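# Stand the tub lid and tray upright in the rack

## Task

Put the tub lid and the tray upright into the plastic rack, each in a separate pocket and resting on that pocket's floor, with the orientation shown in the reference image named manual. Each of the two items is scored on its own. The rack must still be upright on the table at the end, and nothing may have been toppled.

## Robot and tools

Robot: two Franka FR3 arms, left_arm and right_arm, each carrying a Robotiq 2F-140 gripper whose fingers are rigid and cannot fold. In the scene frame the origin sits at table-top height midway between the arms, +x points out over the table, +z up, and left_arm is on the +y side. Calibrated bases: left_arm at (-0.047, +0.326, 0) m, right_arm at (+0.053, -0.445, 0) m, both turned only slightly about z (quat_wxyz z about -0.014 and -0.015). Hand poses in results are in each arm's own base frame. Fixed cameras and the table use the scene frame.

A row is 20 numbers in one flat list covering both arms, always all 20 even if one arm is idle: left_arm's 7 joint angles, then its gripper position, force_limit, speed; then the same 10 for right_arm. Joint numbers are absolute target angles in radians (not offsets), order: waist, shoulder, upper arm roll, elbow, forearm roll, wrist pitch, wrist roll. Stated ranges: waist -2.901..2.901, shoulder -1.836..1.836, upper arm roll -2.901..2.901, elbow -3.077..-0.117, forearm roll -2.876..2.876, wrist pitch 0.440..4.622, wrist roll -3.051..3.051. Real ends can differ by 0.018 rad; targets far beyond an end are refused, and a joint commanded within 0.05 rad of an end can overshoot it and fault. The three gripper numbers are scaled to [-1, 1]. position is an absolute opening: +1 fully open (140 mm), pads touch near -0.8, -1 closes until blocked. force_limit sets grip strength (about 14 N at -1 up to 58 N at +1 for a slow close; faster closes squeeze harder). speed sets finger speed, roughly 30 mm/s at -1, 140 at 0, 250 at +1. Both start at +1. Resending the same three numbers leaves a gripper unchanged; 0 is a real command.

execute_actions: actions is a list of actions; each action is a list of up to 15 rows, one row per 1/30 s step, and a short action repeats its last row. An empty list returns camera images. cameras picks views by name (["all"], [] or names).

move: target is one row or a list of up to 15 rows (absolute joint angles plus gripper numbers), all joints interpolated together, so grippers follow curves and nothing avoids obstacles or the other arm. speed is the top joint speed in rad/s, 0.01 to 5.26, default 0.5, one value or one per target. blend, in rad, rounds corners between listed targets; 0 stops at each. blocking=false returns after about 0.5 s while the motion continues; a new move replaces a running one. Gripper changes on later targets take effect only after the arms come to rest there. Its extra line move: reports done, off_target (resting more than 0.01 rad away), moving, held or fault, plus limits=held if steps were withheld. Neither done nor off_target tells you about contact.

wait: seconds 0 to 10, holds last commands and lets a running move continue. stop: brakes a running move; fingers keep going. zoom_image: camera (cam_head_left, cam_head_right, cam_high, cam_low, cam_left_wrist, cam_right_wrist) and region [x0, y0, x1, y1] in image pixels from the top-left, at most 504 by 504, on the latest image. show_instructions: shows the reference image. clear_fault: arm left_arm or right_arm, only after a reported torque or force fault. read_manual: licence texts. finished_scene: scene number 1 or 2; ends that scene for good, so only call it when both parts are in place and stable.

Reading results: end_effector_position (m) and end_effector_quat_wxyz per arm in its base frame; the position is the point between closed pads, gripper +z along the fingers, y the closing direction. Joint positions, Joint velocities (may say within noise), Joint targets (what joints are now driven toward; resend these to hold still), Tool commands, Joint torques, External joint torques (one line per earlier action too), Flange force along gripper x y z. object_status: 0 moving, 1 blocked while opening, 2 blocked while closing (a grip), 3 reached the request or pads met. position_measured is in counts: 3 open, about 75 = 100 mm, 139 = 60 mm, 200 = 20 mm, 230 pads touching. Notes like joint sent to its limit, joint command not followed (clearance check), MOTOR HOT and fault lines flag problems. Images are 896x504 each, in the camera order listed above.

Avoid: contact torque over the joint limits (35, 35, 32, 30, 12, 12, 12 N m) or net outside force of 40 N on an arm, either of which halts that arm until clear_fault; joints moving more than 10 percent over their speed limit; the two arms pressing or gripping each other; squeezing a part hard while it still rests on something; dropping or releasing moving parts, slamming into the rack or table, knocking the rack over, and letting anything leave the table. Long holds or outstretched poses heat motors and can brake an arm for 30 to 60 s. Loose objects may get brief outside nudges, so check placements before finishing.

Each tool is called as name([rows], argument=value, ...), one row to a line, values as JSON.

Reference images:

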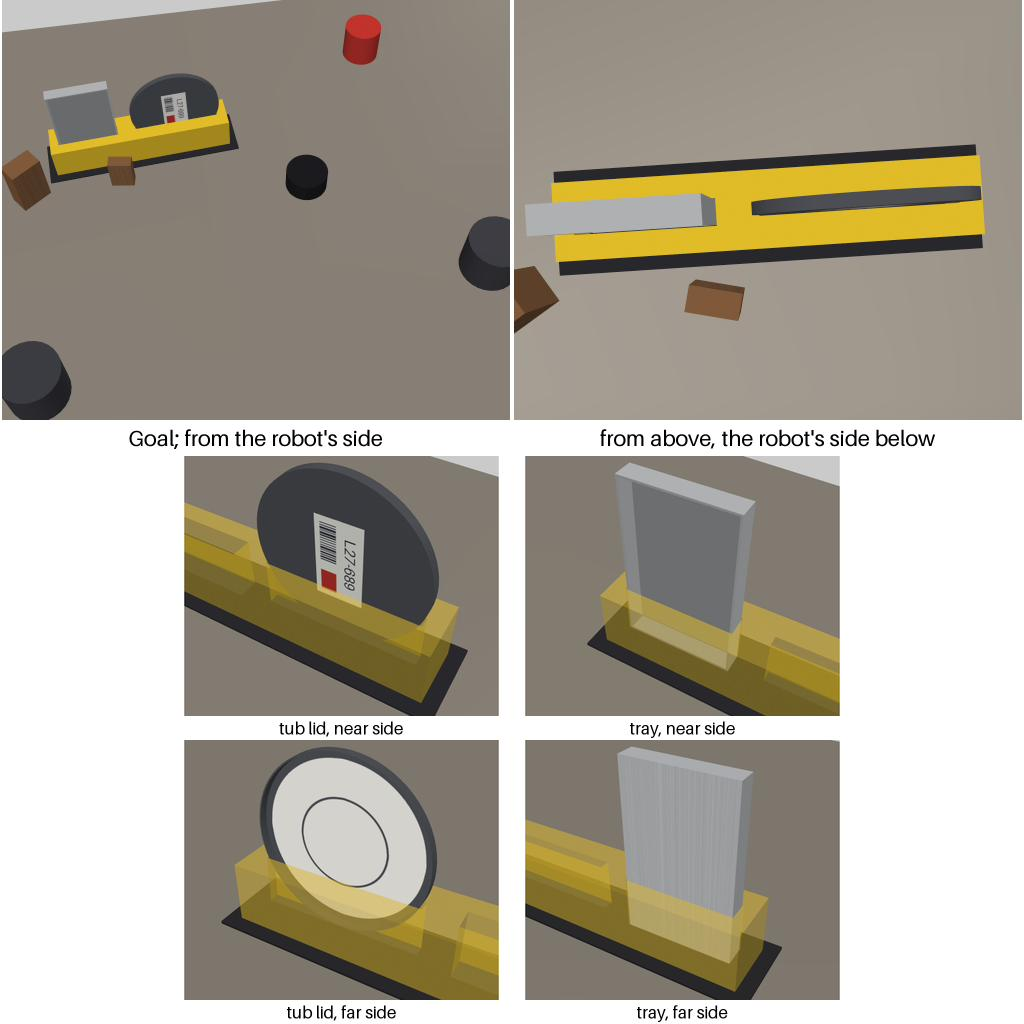

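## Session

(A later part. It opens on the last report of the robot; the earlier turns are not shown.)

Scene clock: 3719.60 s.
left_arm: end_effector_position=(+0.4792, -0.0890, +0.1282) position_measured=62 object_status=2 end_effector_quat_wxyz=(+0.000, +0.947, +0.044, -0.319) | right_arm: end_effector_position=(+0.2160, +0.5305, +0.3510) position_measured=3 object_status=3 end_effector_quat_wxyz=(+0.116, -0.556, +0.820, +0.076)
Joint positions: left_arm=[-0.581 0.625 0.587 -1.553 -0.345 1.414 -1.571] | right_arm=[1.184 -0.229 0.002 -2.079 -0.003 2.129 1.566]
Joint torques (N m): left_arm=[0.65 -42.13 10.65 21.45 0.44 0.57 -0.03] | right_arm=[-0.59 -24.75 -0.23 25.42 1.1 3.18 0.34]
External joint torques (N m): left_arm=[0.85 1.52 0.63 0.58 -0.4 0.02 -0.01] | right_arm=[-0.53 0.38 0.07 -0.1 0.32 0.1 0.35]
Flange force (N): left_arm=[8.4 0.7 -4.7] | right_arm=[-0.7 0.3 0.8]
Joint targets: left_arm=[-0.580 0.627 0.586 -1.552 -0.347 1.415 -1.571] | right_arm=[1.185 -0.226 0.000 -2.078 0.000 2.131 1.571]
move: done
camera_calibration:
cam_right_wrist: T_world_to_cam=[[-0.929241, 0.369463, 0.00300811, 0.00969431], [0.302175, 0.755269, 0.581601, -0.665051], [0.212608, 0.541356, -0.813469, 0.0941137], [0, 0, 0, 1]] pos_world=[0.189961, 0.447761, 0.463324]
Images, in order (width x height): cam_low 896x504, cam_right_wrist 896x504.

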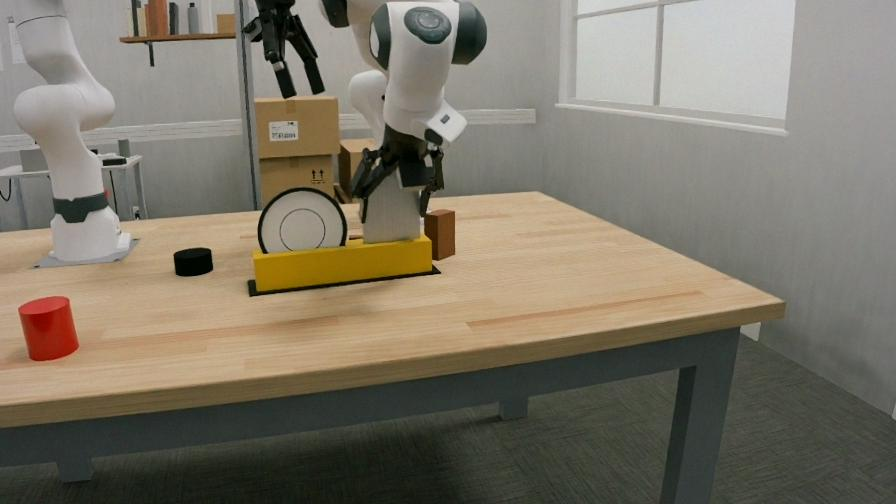

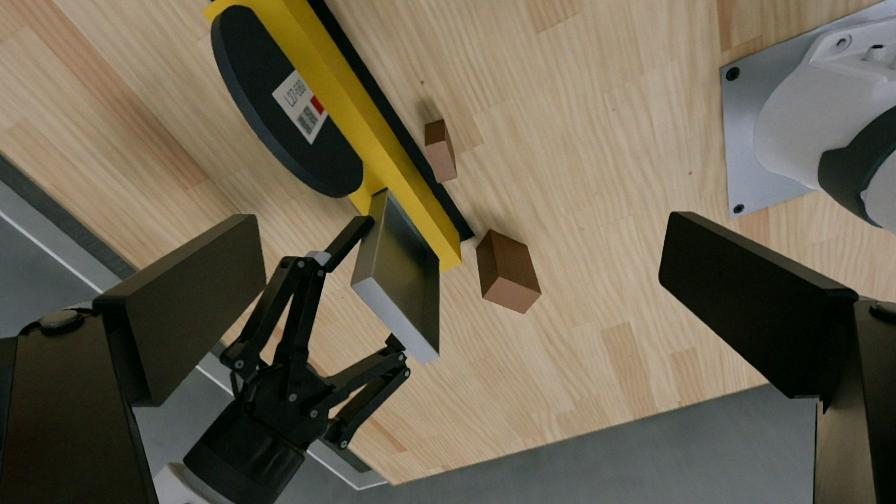

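move(target=[-0.5658,0.6420,0.5680,-1.5510,-0.3486,1.4274,-1.571,-0.98,-0.2,-1,1.185,-0.226,0,-2.078,0,2.131,1.571,1,0,-1], speed=0.03)

move(target=[-0.5595,0.6485,0.5602,-1.5508,-0.3492,1.4329,-1.571,-0.98,-0.2,-1,1.185,-0.226,0,-2.078,0,2.131,1.571,1,0,-1], speed=0.03, cameras=["cam_right_wrist","cam_low"])

Scene clock: 3727.10 s.
left_arm: end_effector_position=(+0.4795, -0.0890, +0.1182) position_measured=62 object_status=2 end_effector_quat_wxyz=(+0.000, +0.946, +0.044, -0.322) | right_arm: end_effector_position=(+0.2160, +0.5305, +0.3510) position_measured=3 object_status=3 end_effector_quat_wxyz=(+0.116, -0.556, +0.820, +0.076)
Joint positions: left_arm=[-0.567 0.64 0.569 -1.552 -0.346 1.427 -1.571] | right_arm=[1.184 -0.229 0.002 -2.079 -0.003 2.129 1.566]
Joint torques (N m): left_arm=[0.88 -42.63 10.76 21.34 0.37 0.5 -0.02] | right_arm=[-0.62 -24.79 -0.15 25.48 1.08 3.19 0.25]
External joint torques (N m): left_arm=[0.6 1.69 0.42 0.56 -0.5 -0.07 0.01] | right_arm=[-0.58 0.25 0.11 -0.01 0.29 0.12 0.26]
Flange force (N): left_arm=[8.8 1.2 -4.6] | right_arm=[-0.6 0.2 0.6]
Joint targets: left_arm=[-0.566 0.642 0.568 -1.551 -0.349 1.427 -1.571] | right_arm=[1.185 -0.226 0.000 -2.078 0.000 2.131 1.571]
move: done

Scene clock: 3727.80 s.
left_arm: end_effector_position=(+0.4797, -0.0892, +0.1137) position_measured=62 object_status=2 end_effector_quat_wxyz=(+0.000, +0.946, +0.044, -0.323) | right_arm: end_effector_position=(+0.2160, +0.5305, +0.3510) position_measured=3 object_status=3 end_effector_quat_wxyz=(+0.116, -0.556, +0.820, +0.076)
Joint positions: left_arm=[-0.561 0.647 0.561 -1.552 -0.346 1.433 -1.571] | right_arm=[1.184 -0.229 0.002 -2.079 -0.003 2.129 1.566]
Joint torques (N m): left_arm=[0.81 -42.72 10.64 21.26 0.37 0.38 -0.03] | right_arm=[-0.57 -24.8 -0.15 25.4 1.12 3.19 0.32]
External joint torques (N m): left_arm=[0.49 1.81 0.3 0.57 -0.5 -0.16 0] | right_arm=[-0.77 0.32 -0.15 -0.06 0.33 0.12 0.33]
Flange force (N): left_arm=[9.2 1.5 -4.9] | right_arm=[-0.6 -0.1 0.7]
Joint targets: left_arm=[-0.559 0.648 0.560 -1.551 -0.349 1.433 -1.571] | right_arm=[1.185 -0.226 0.000 -2.078 0.000 2.131 1.571]
move: done
camera_calibration:
cam_right_wrist: T_world_to_cam=[[-0.929241, 0.369463, 0.00300811, 0.00969431], [0.302175, 0.755269, 0.581601, -0.665051], [0.212608, 0.541356, -0.813469, 0.0941137], [0, 0, 0, 1]] pos_world=[0.189961, 0.447761, 0.463324]
Images, in order (width x height): cam_low 896x504, cam_right_wrist 896x504.

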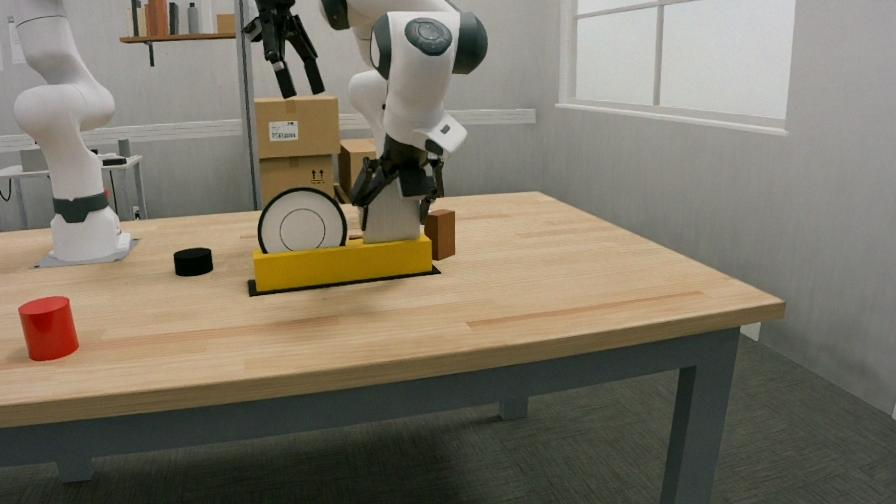

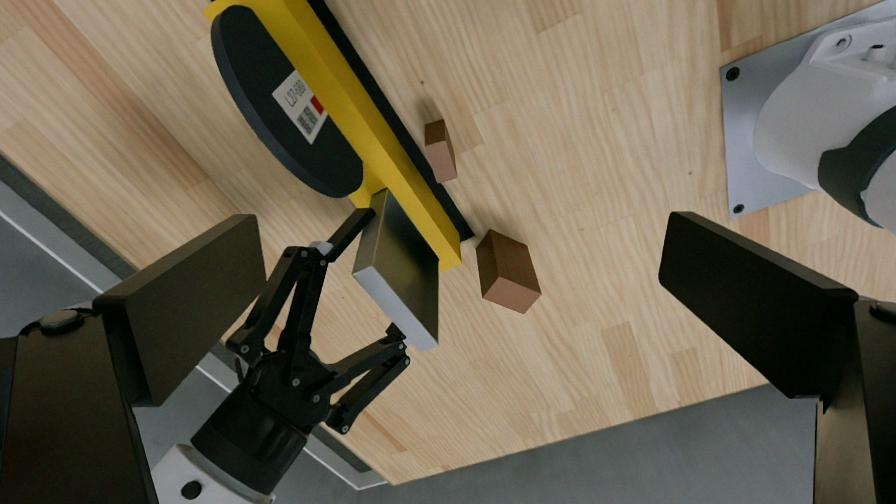

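move(target=[-0.5524,0.6559,0.5514,-1.5505,-0.3498,1.4391,-1.571,-0.98,-0.2,-1,1.185,-0.226,0,-2.078,0,2.131,1.571,1,0,-1], speed=0.03)

Scene clock: 3737.27 s.
left_arm: end_effector_position=(+0.4798, -0.0893, +0.1088) position_measured=62 object_status=2 end_effector_quat_wxyz=(+0.001, +0.945, +0.044, -0.324) | right_arm: end_effector_position=(+0.2160, +0.5305, +0.3510) position_measured=3 object_status=3 end_effector_quat_wxyz=(+0.116, -0.556, +0.820, +0.076)
Joint positions: left_arm=[-0.553 0.654 0.553 -1.552 -0.347 1.439 -1.571] | right_arm=[1.184 -0.229 0.002 -2.079 -0.003 2.129 1.566]
Joint velocities: left_arm=[0.001 0.002 -0.002 0.001 0.001 0.003 -0.001] | right_arm=[within noise]
Joint torques (N m): left_arm=[0.79 -42.82 9.77 21.19 0.38 0.33 0.02] | right_arm=[-0.52 -24.8 -0.14 25.5 1.11 3.19 0.3]
External joint torques (N m): left_arm=[0.6 1.86 -0.41 0.6 -0.47 -0.2 0.04] | right_arm=[-0.43 0.48 0.19 -0.16 0.32 0.09 0.31]
Flange force (N): left_arm=[10.1 1.8 -5.2] | right_arm=[-0.7 0.5 0.9]
Joint targets: left_arm=[-0.552 0.656 0.551 -1.550 -0.350 1.439 -1.571] | right_arm=[1.185 -0.226 0.000 -2.078 0.000 2.131 1.571]
move: done

move(target=[-0.5453,0.6633,0.5426,-1.5502,-0.3504,1.4453,-1.571,-0.98,-0.2,-1,1.185,-0.226,0,-2.078,0,2.131,1.571,1,0,-1], speed=0.03, cameras=["cam_right_wrist","cam_low"])

zoom_image(camera="cam_low", region=[240, 140, 480, 300])

zoom_image(camera="cam_right_wrist", region=[200, 0, 500, 360])

Scene clock: 3745.10 s.
left_arm: end_effector_position=(+0.4802, -0.0891, +0.1081) position_measured=62 object_status=2 end_effector_quat_wxyz=(+0.002, +0.945, +0.044, -0.324) | right_arm: end_effector_position=(+0.2160, +0.5305, +0.3510) position_measured=3 object_status=3 end_effector_quat_wxyz=(+0.116, -0.556, +0.820, +0.076)
Joint positions: left_arm=[-0.546 0.655 0.546 -1.55 -0.347 1.439 -1.571] | right_arm=[1.184 -0.229 0.002 -2.079 -0.003 2.129 1.566]
Joint velocities: left_arm=[0.004 0 -0.001 0 0.001 -0.002 0.001] | right_arm=[within noise]
Joint torques (N m): left_arm=[0.52 -39.45 8.73 19.93 0.16 1.72 0.02] | right_arm=[-0.58 -24.78 -0.16 25.52 1.09 3.16 0.28]
External joint torques (N m): left_arm=[0.51 5.06 -1.15 -0.58 -0.67 1.21 0.04] | right_arm=[-0.61 0.33 0.02 0.03 0.3 0.09 0.28]
Flange force (N): left_arm=[15.7 2.4 0.2] | right_arm=[-1.0 0.1 0.5]
Joint targets: left_arm=[-0.545 0.663 0.543 -1.550 -0.350 1.445 -1.571] | right_arm=[1.185 -0.226 0.000 -2.078 0.000 2.131 1.571]
move: done
camera_calibration:
cam_right_wrist: T_world_to_cam=[[-0.929241, 0.369463, 0.00300811, 0.00969431], [0.302175, 0.755269, 0.581601, -0.665051], [0.212608, 0.541356, -0.813469, 0.0941137], [0, 0, 0, 1]] pos_world=[0.189961, 0.447761, 0.463324]
Images, in order (width x height): cam_low 896x504, cam_right_wrist 896x504.

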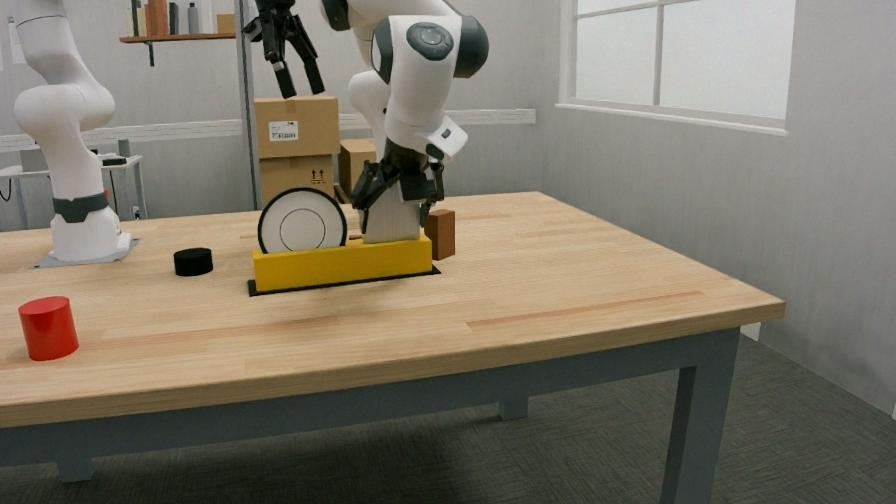

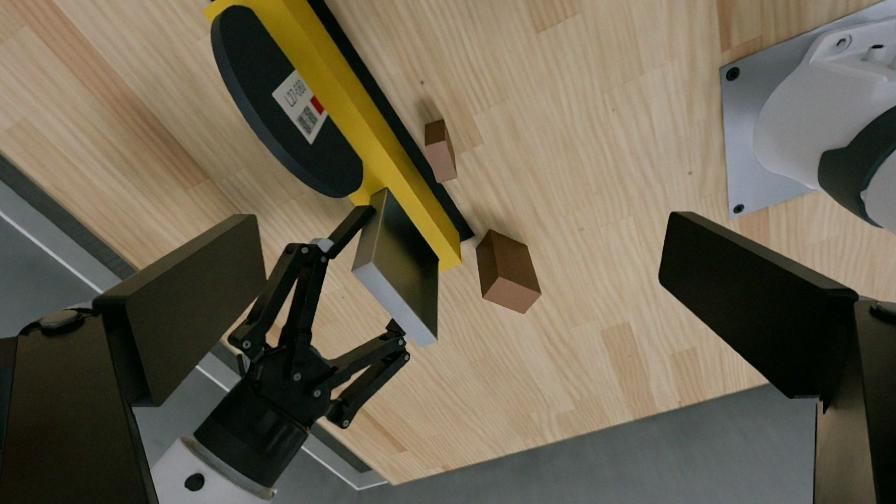

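Scaled by 2.100 from the camera's 896x504 image, which has a finer 1280x720 frame.

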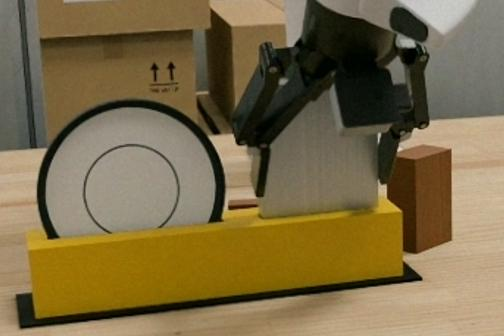

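Scaled by 1.400 from the camera's 896x504 image, which has a finer 1280x720 frame.

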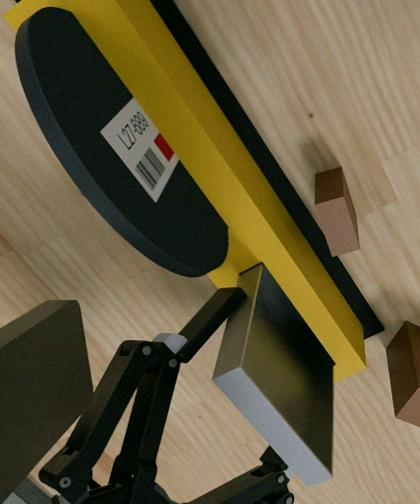

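move(target=[-0.5524,0.6559,0.5514,-1.5505,-0.3498,1.4391,-1.571,-0.98,-0.2,-1,1.185,-0.226,0,-2.078,0,2.131,1.571,1,0,-1], speed=0.03)

execute_actions([
  [[-0.5524,0.6559,0.5514,-1.5505,-0.3498,1.4391,-1.571,0.76,-0.2,-1,1.185,-0.226,0,-2.078,0,2.131,1.571,1,0,-1]],
  [[-0.5524,0.6559,0.5514,-1.5505,-0.3498,1.4391,-1.571,0.76,-0.2,-1,1.185,-0.226,0,-2.078,0,2.131,1.571,1,0,-1]],
], cameras=["cam_right_wrist","cam_left_wrist"])

Scene clock: 3801.67 s.
left_arm: end_effector_position=(+0.4802, -0.0897, +0.1085) position_measured=62 object_status=2 end_effector_quat_wxyz=(+0.001, +0.945, +0.043, -0.324) | right_arm: end_effector_position=(+0.2160, +0.5305, +0.3510) position_measured=3 object_status=3 end_effector_quat_wxyz=(+0.116, -0.556, +0.820, +0.076)
Joint positions: left_arm=[-0.551 0.655 0.55 -1.55 -0.347 1.439 -1.571] | right_arm=[1.184 -0.229 0.002 -2.079 -0.003 2.129 1.566]
Joint torques (N m): left_arm=[0.14 -43.7 11.18 21.09 0.36 0.54 0.01] | right_arm=[-0.58 -24.83 -0.06 25.49 1.09 3.16 0.38]
External joint torques (N m): left_arm=[-0.08 1.03 1.03 0.51 -0.49 0.02 0.03] | right_arm=[-0.65 0.4 0.1 -0.09 0.3 0.07 0.39]
Flange force (N): left_arm=[5.0 0.8 -2.7] | right_arm=[-0.8 0.4 0.7]
Joint targets: left_arm=[-0.552 0.656 0.551 -1.550 -0.350 1.439 -1.571] | right_arm=[1.185 -0.226 0.000 -2.078 0.000 2.131 1.571]
move: done

Scene clock: 3802.87 s.
left_arm: end_effector_position=(+0.4802, -0.0896, +0.1085) position_measured=34 object_status=3 end_effector_quat_wxyz=(+0.001, +0.945, +0.044, -0.324) | right_arm: end_effector_position=(+0.2160, +0.5305, +0.3510) position_measured=3 object_status=3 end_effector_quat_wxyz=(+0.116, -0.556, +0.820, +0.076)
Joint positions: left_arm=[-0.551 0.655 0.55 -1.55 -0.347 1.439 -1.571] | right_arm=[1.184 -0.229 0.002 -2.079 -0.003 2.129 1.566]
Joint torques (N m): left_arm=[0.05 -43.25 11.04 20.86 0.38 0.59 -0.04] | right_arm=[-0.52 -24.83 -0.16 25.48 1.1 3.19 0.33]
External joint torques (N m): left_arm=[0.08 1.39 1.05 0.25 -0.46 0.06 -0.01] | right_arm=[-0.46 0.28 0.13 0 0.31 0.12 0.34]
External joint torques at the end of the 1st action: left_arm=[-0.12 1.54 0.84 0.22 -0.48 0.05 0.04] | right_arm=[-0.79 0.34 -0.18 0.02 0.3 0.08 0.34]
Flange force (N): left_arm=[5.3 0.6 -2.1] | right_arm=[-0.7 0.4 0.6]
Flange force at the end of the 1st action (N): left_arm=[5.5 0.9 -2.0] | right_arm=[-1.0 -0.2 0.5]
Joint targets: left_arm=[-0.552 0.656 0.551 -1.550 -0.350 1.439 -1.571] | right_arm=[1.185 -0.226 0.000 -2.078 0.000 2.131 1.571]
camera_calibration:
cam_left_wrist: T_world_to_cam=[[0.0933658, -0.995062, -0.0336849, -0.122553], [-0.551973, -0.0798893, 0.830026, 0.176587], [-0.828619, -0.0589029, -0.556706, 0.594565], [0, 0, 0, 1]] pos_world=[0.601581, -0.0728186, 0.180298]
cam_right_wrist: T_world_to_cam=[[-0.929241, 0.369463, 0.00300811, 0.00969431], [0.302175, 0.755269, 0.581601, -0.665051], [0.212608, 0.541356, -0.813469, 0.0941137], [0, 0, 0, 1]] pos_world=[0.189961, 0.447761, 0.463324]
Images, in order (width x height): cam_left_wrist 896x504, cam_right_wrist 896x504.

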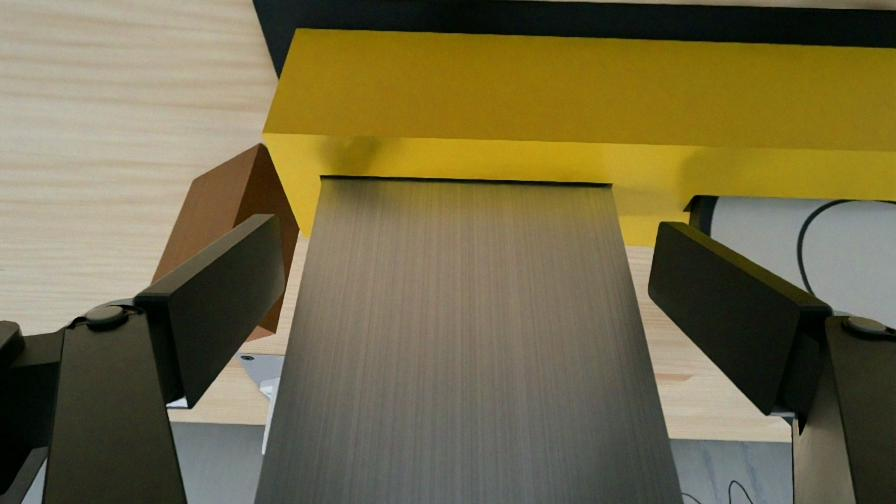

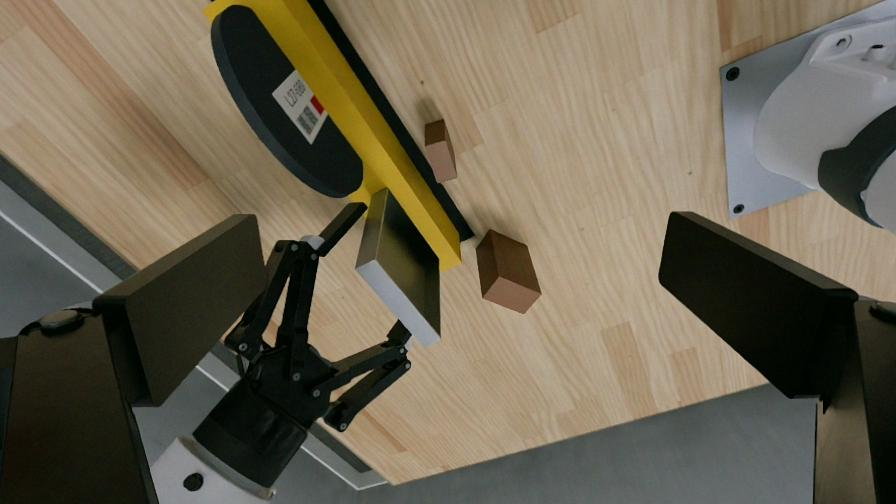

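move(target=[-0.5097,0.7360,0.5881,-1.2958,-0.3792,1.2596,-1.571,0.76,-0.2,-1,1.185,-0.226,0,-2.078,0,2.131,1.571,1,0,-1], speed=0.08, cameras=["cam_right_wrist","cam_low"])

Scene clock: 3812.47 s.
left_arm: end_effector_position=(+0.5168, -0.0875, +0.1577) position_measured=34 object_status=3 end_effector_quat_wxyz=(+0.000, +0.947, +0.043, -0.320) | right_arm: end_effector_position=(+0.2160, +0.5305, +0.3510) position_measured=3 object_status=3 end_effector_quat_wxyz=(+0.116, -0.556, +0.820, +0.076)
Joint positions: left_arm=[-0.511 0.733 0.587 -1.297 -0.376 1.263 -1.571] | right_arm=[1.184 -0.229 0.002 -2.079 -0.003 2.129 1.566]
Joint velocities: left_arm=[0.001 -0.001 0.001 0.002 0 -0.005 0.001] | right_arm=[within noise]
Joint torques (N m): left_arm=[0.83 -45.43 11.8 21.72 0.42 0.38 -0.01] | right_arm=[-0.55 -24.83 -0.16 25.5 1.08 3.17 0.31]
External joint torques (N m): left_arm=[0.71 2.22 0.95 0.7 -0.51 -0.18 0.02] | right_arm=[-0.56 0.18 0.05 0.02 0.28 0.1 0.32]
Flange force (N): left_arm=[12.2 1.7 -8.9] | right_arm=[-0.5 0.3 0.4]
Joint targets: left_arm=[-0.510 0.736 0.588 -1.296 -0.379 1.260 -1.571] | right_arm=[1.185 -0.226 0.000 -2.078 0.000 2.131 1.571]
move: done
camera_calibration:
cam_right_wrist: T_world_to_cam=[[-0.929241, 0.369463, 0.00300811, 0.00969431], [0.302175, 0.755269, 0.581601, -0.665051], [0.212608, 0.541356, -0.813469, 0.0941137], [0, 0, 0, 1]] pos_world=[0.189961, 0.447761, 0.463324]
Images, in order (width x height): cam_low 896x504, cam_right_wrist 896x504.

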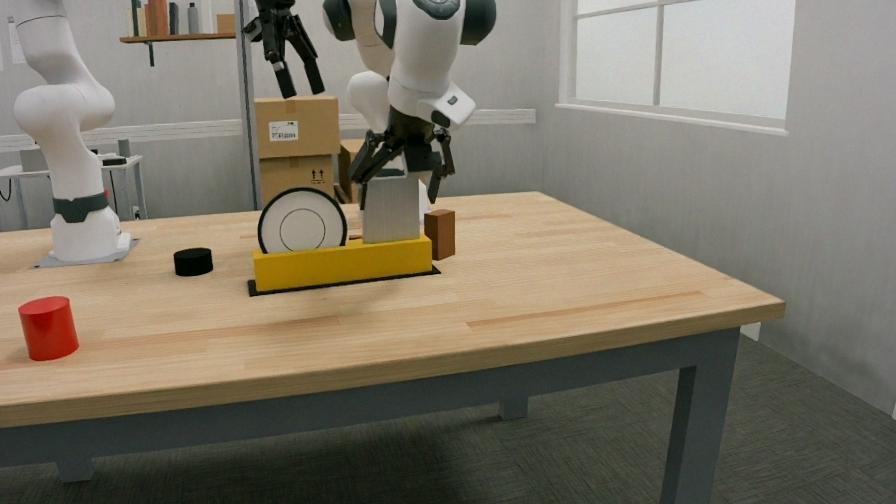

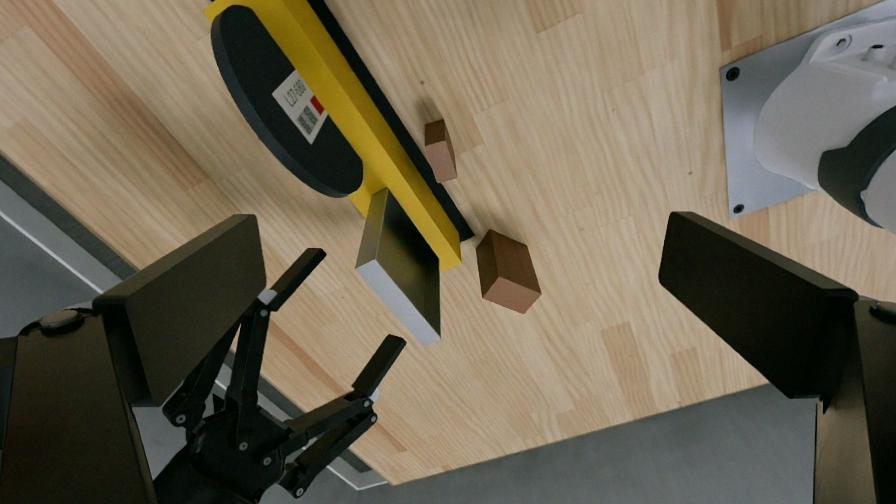

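zoom_image(camera="cam_low", region=[245, 175, 445, 300])

Scaled by 2.520 from the camera's 896x504 image, which has a finer 1280x720 frame.

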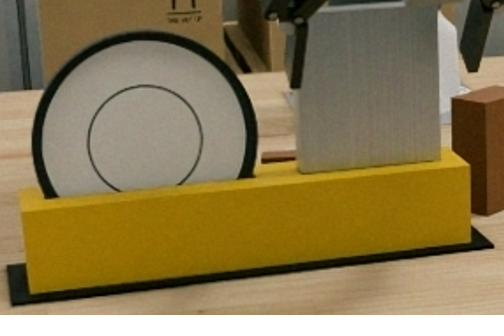

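finished_scene(scene=1)

The scene is finished: the task was done.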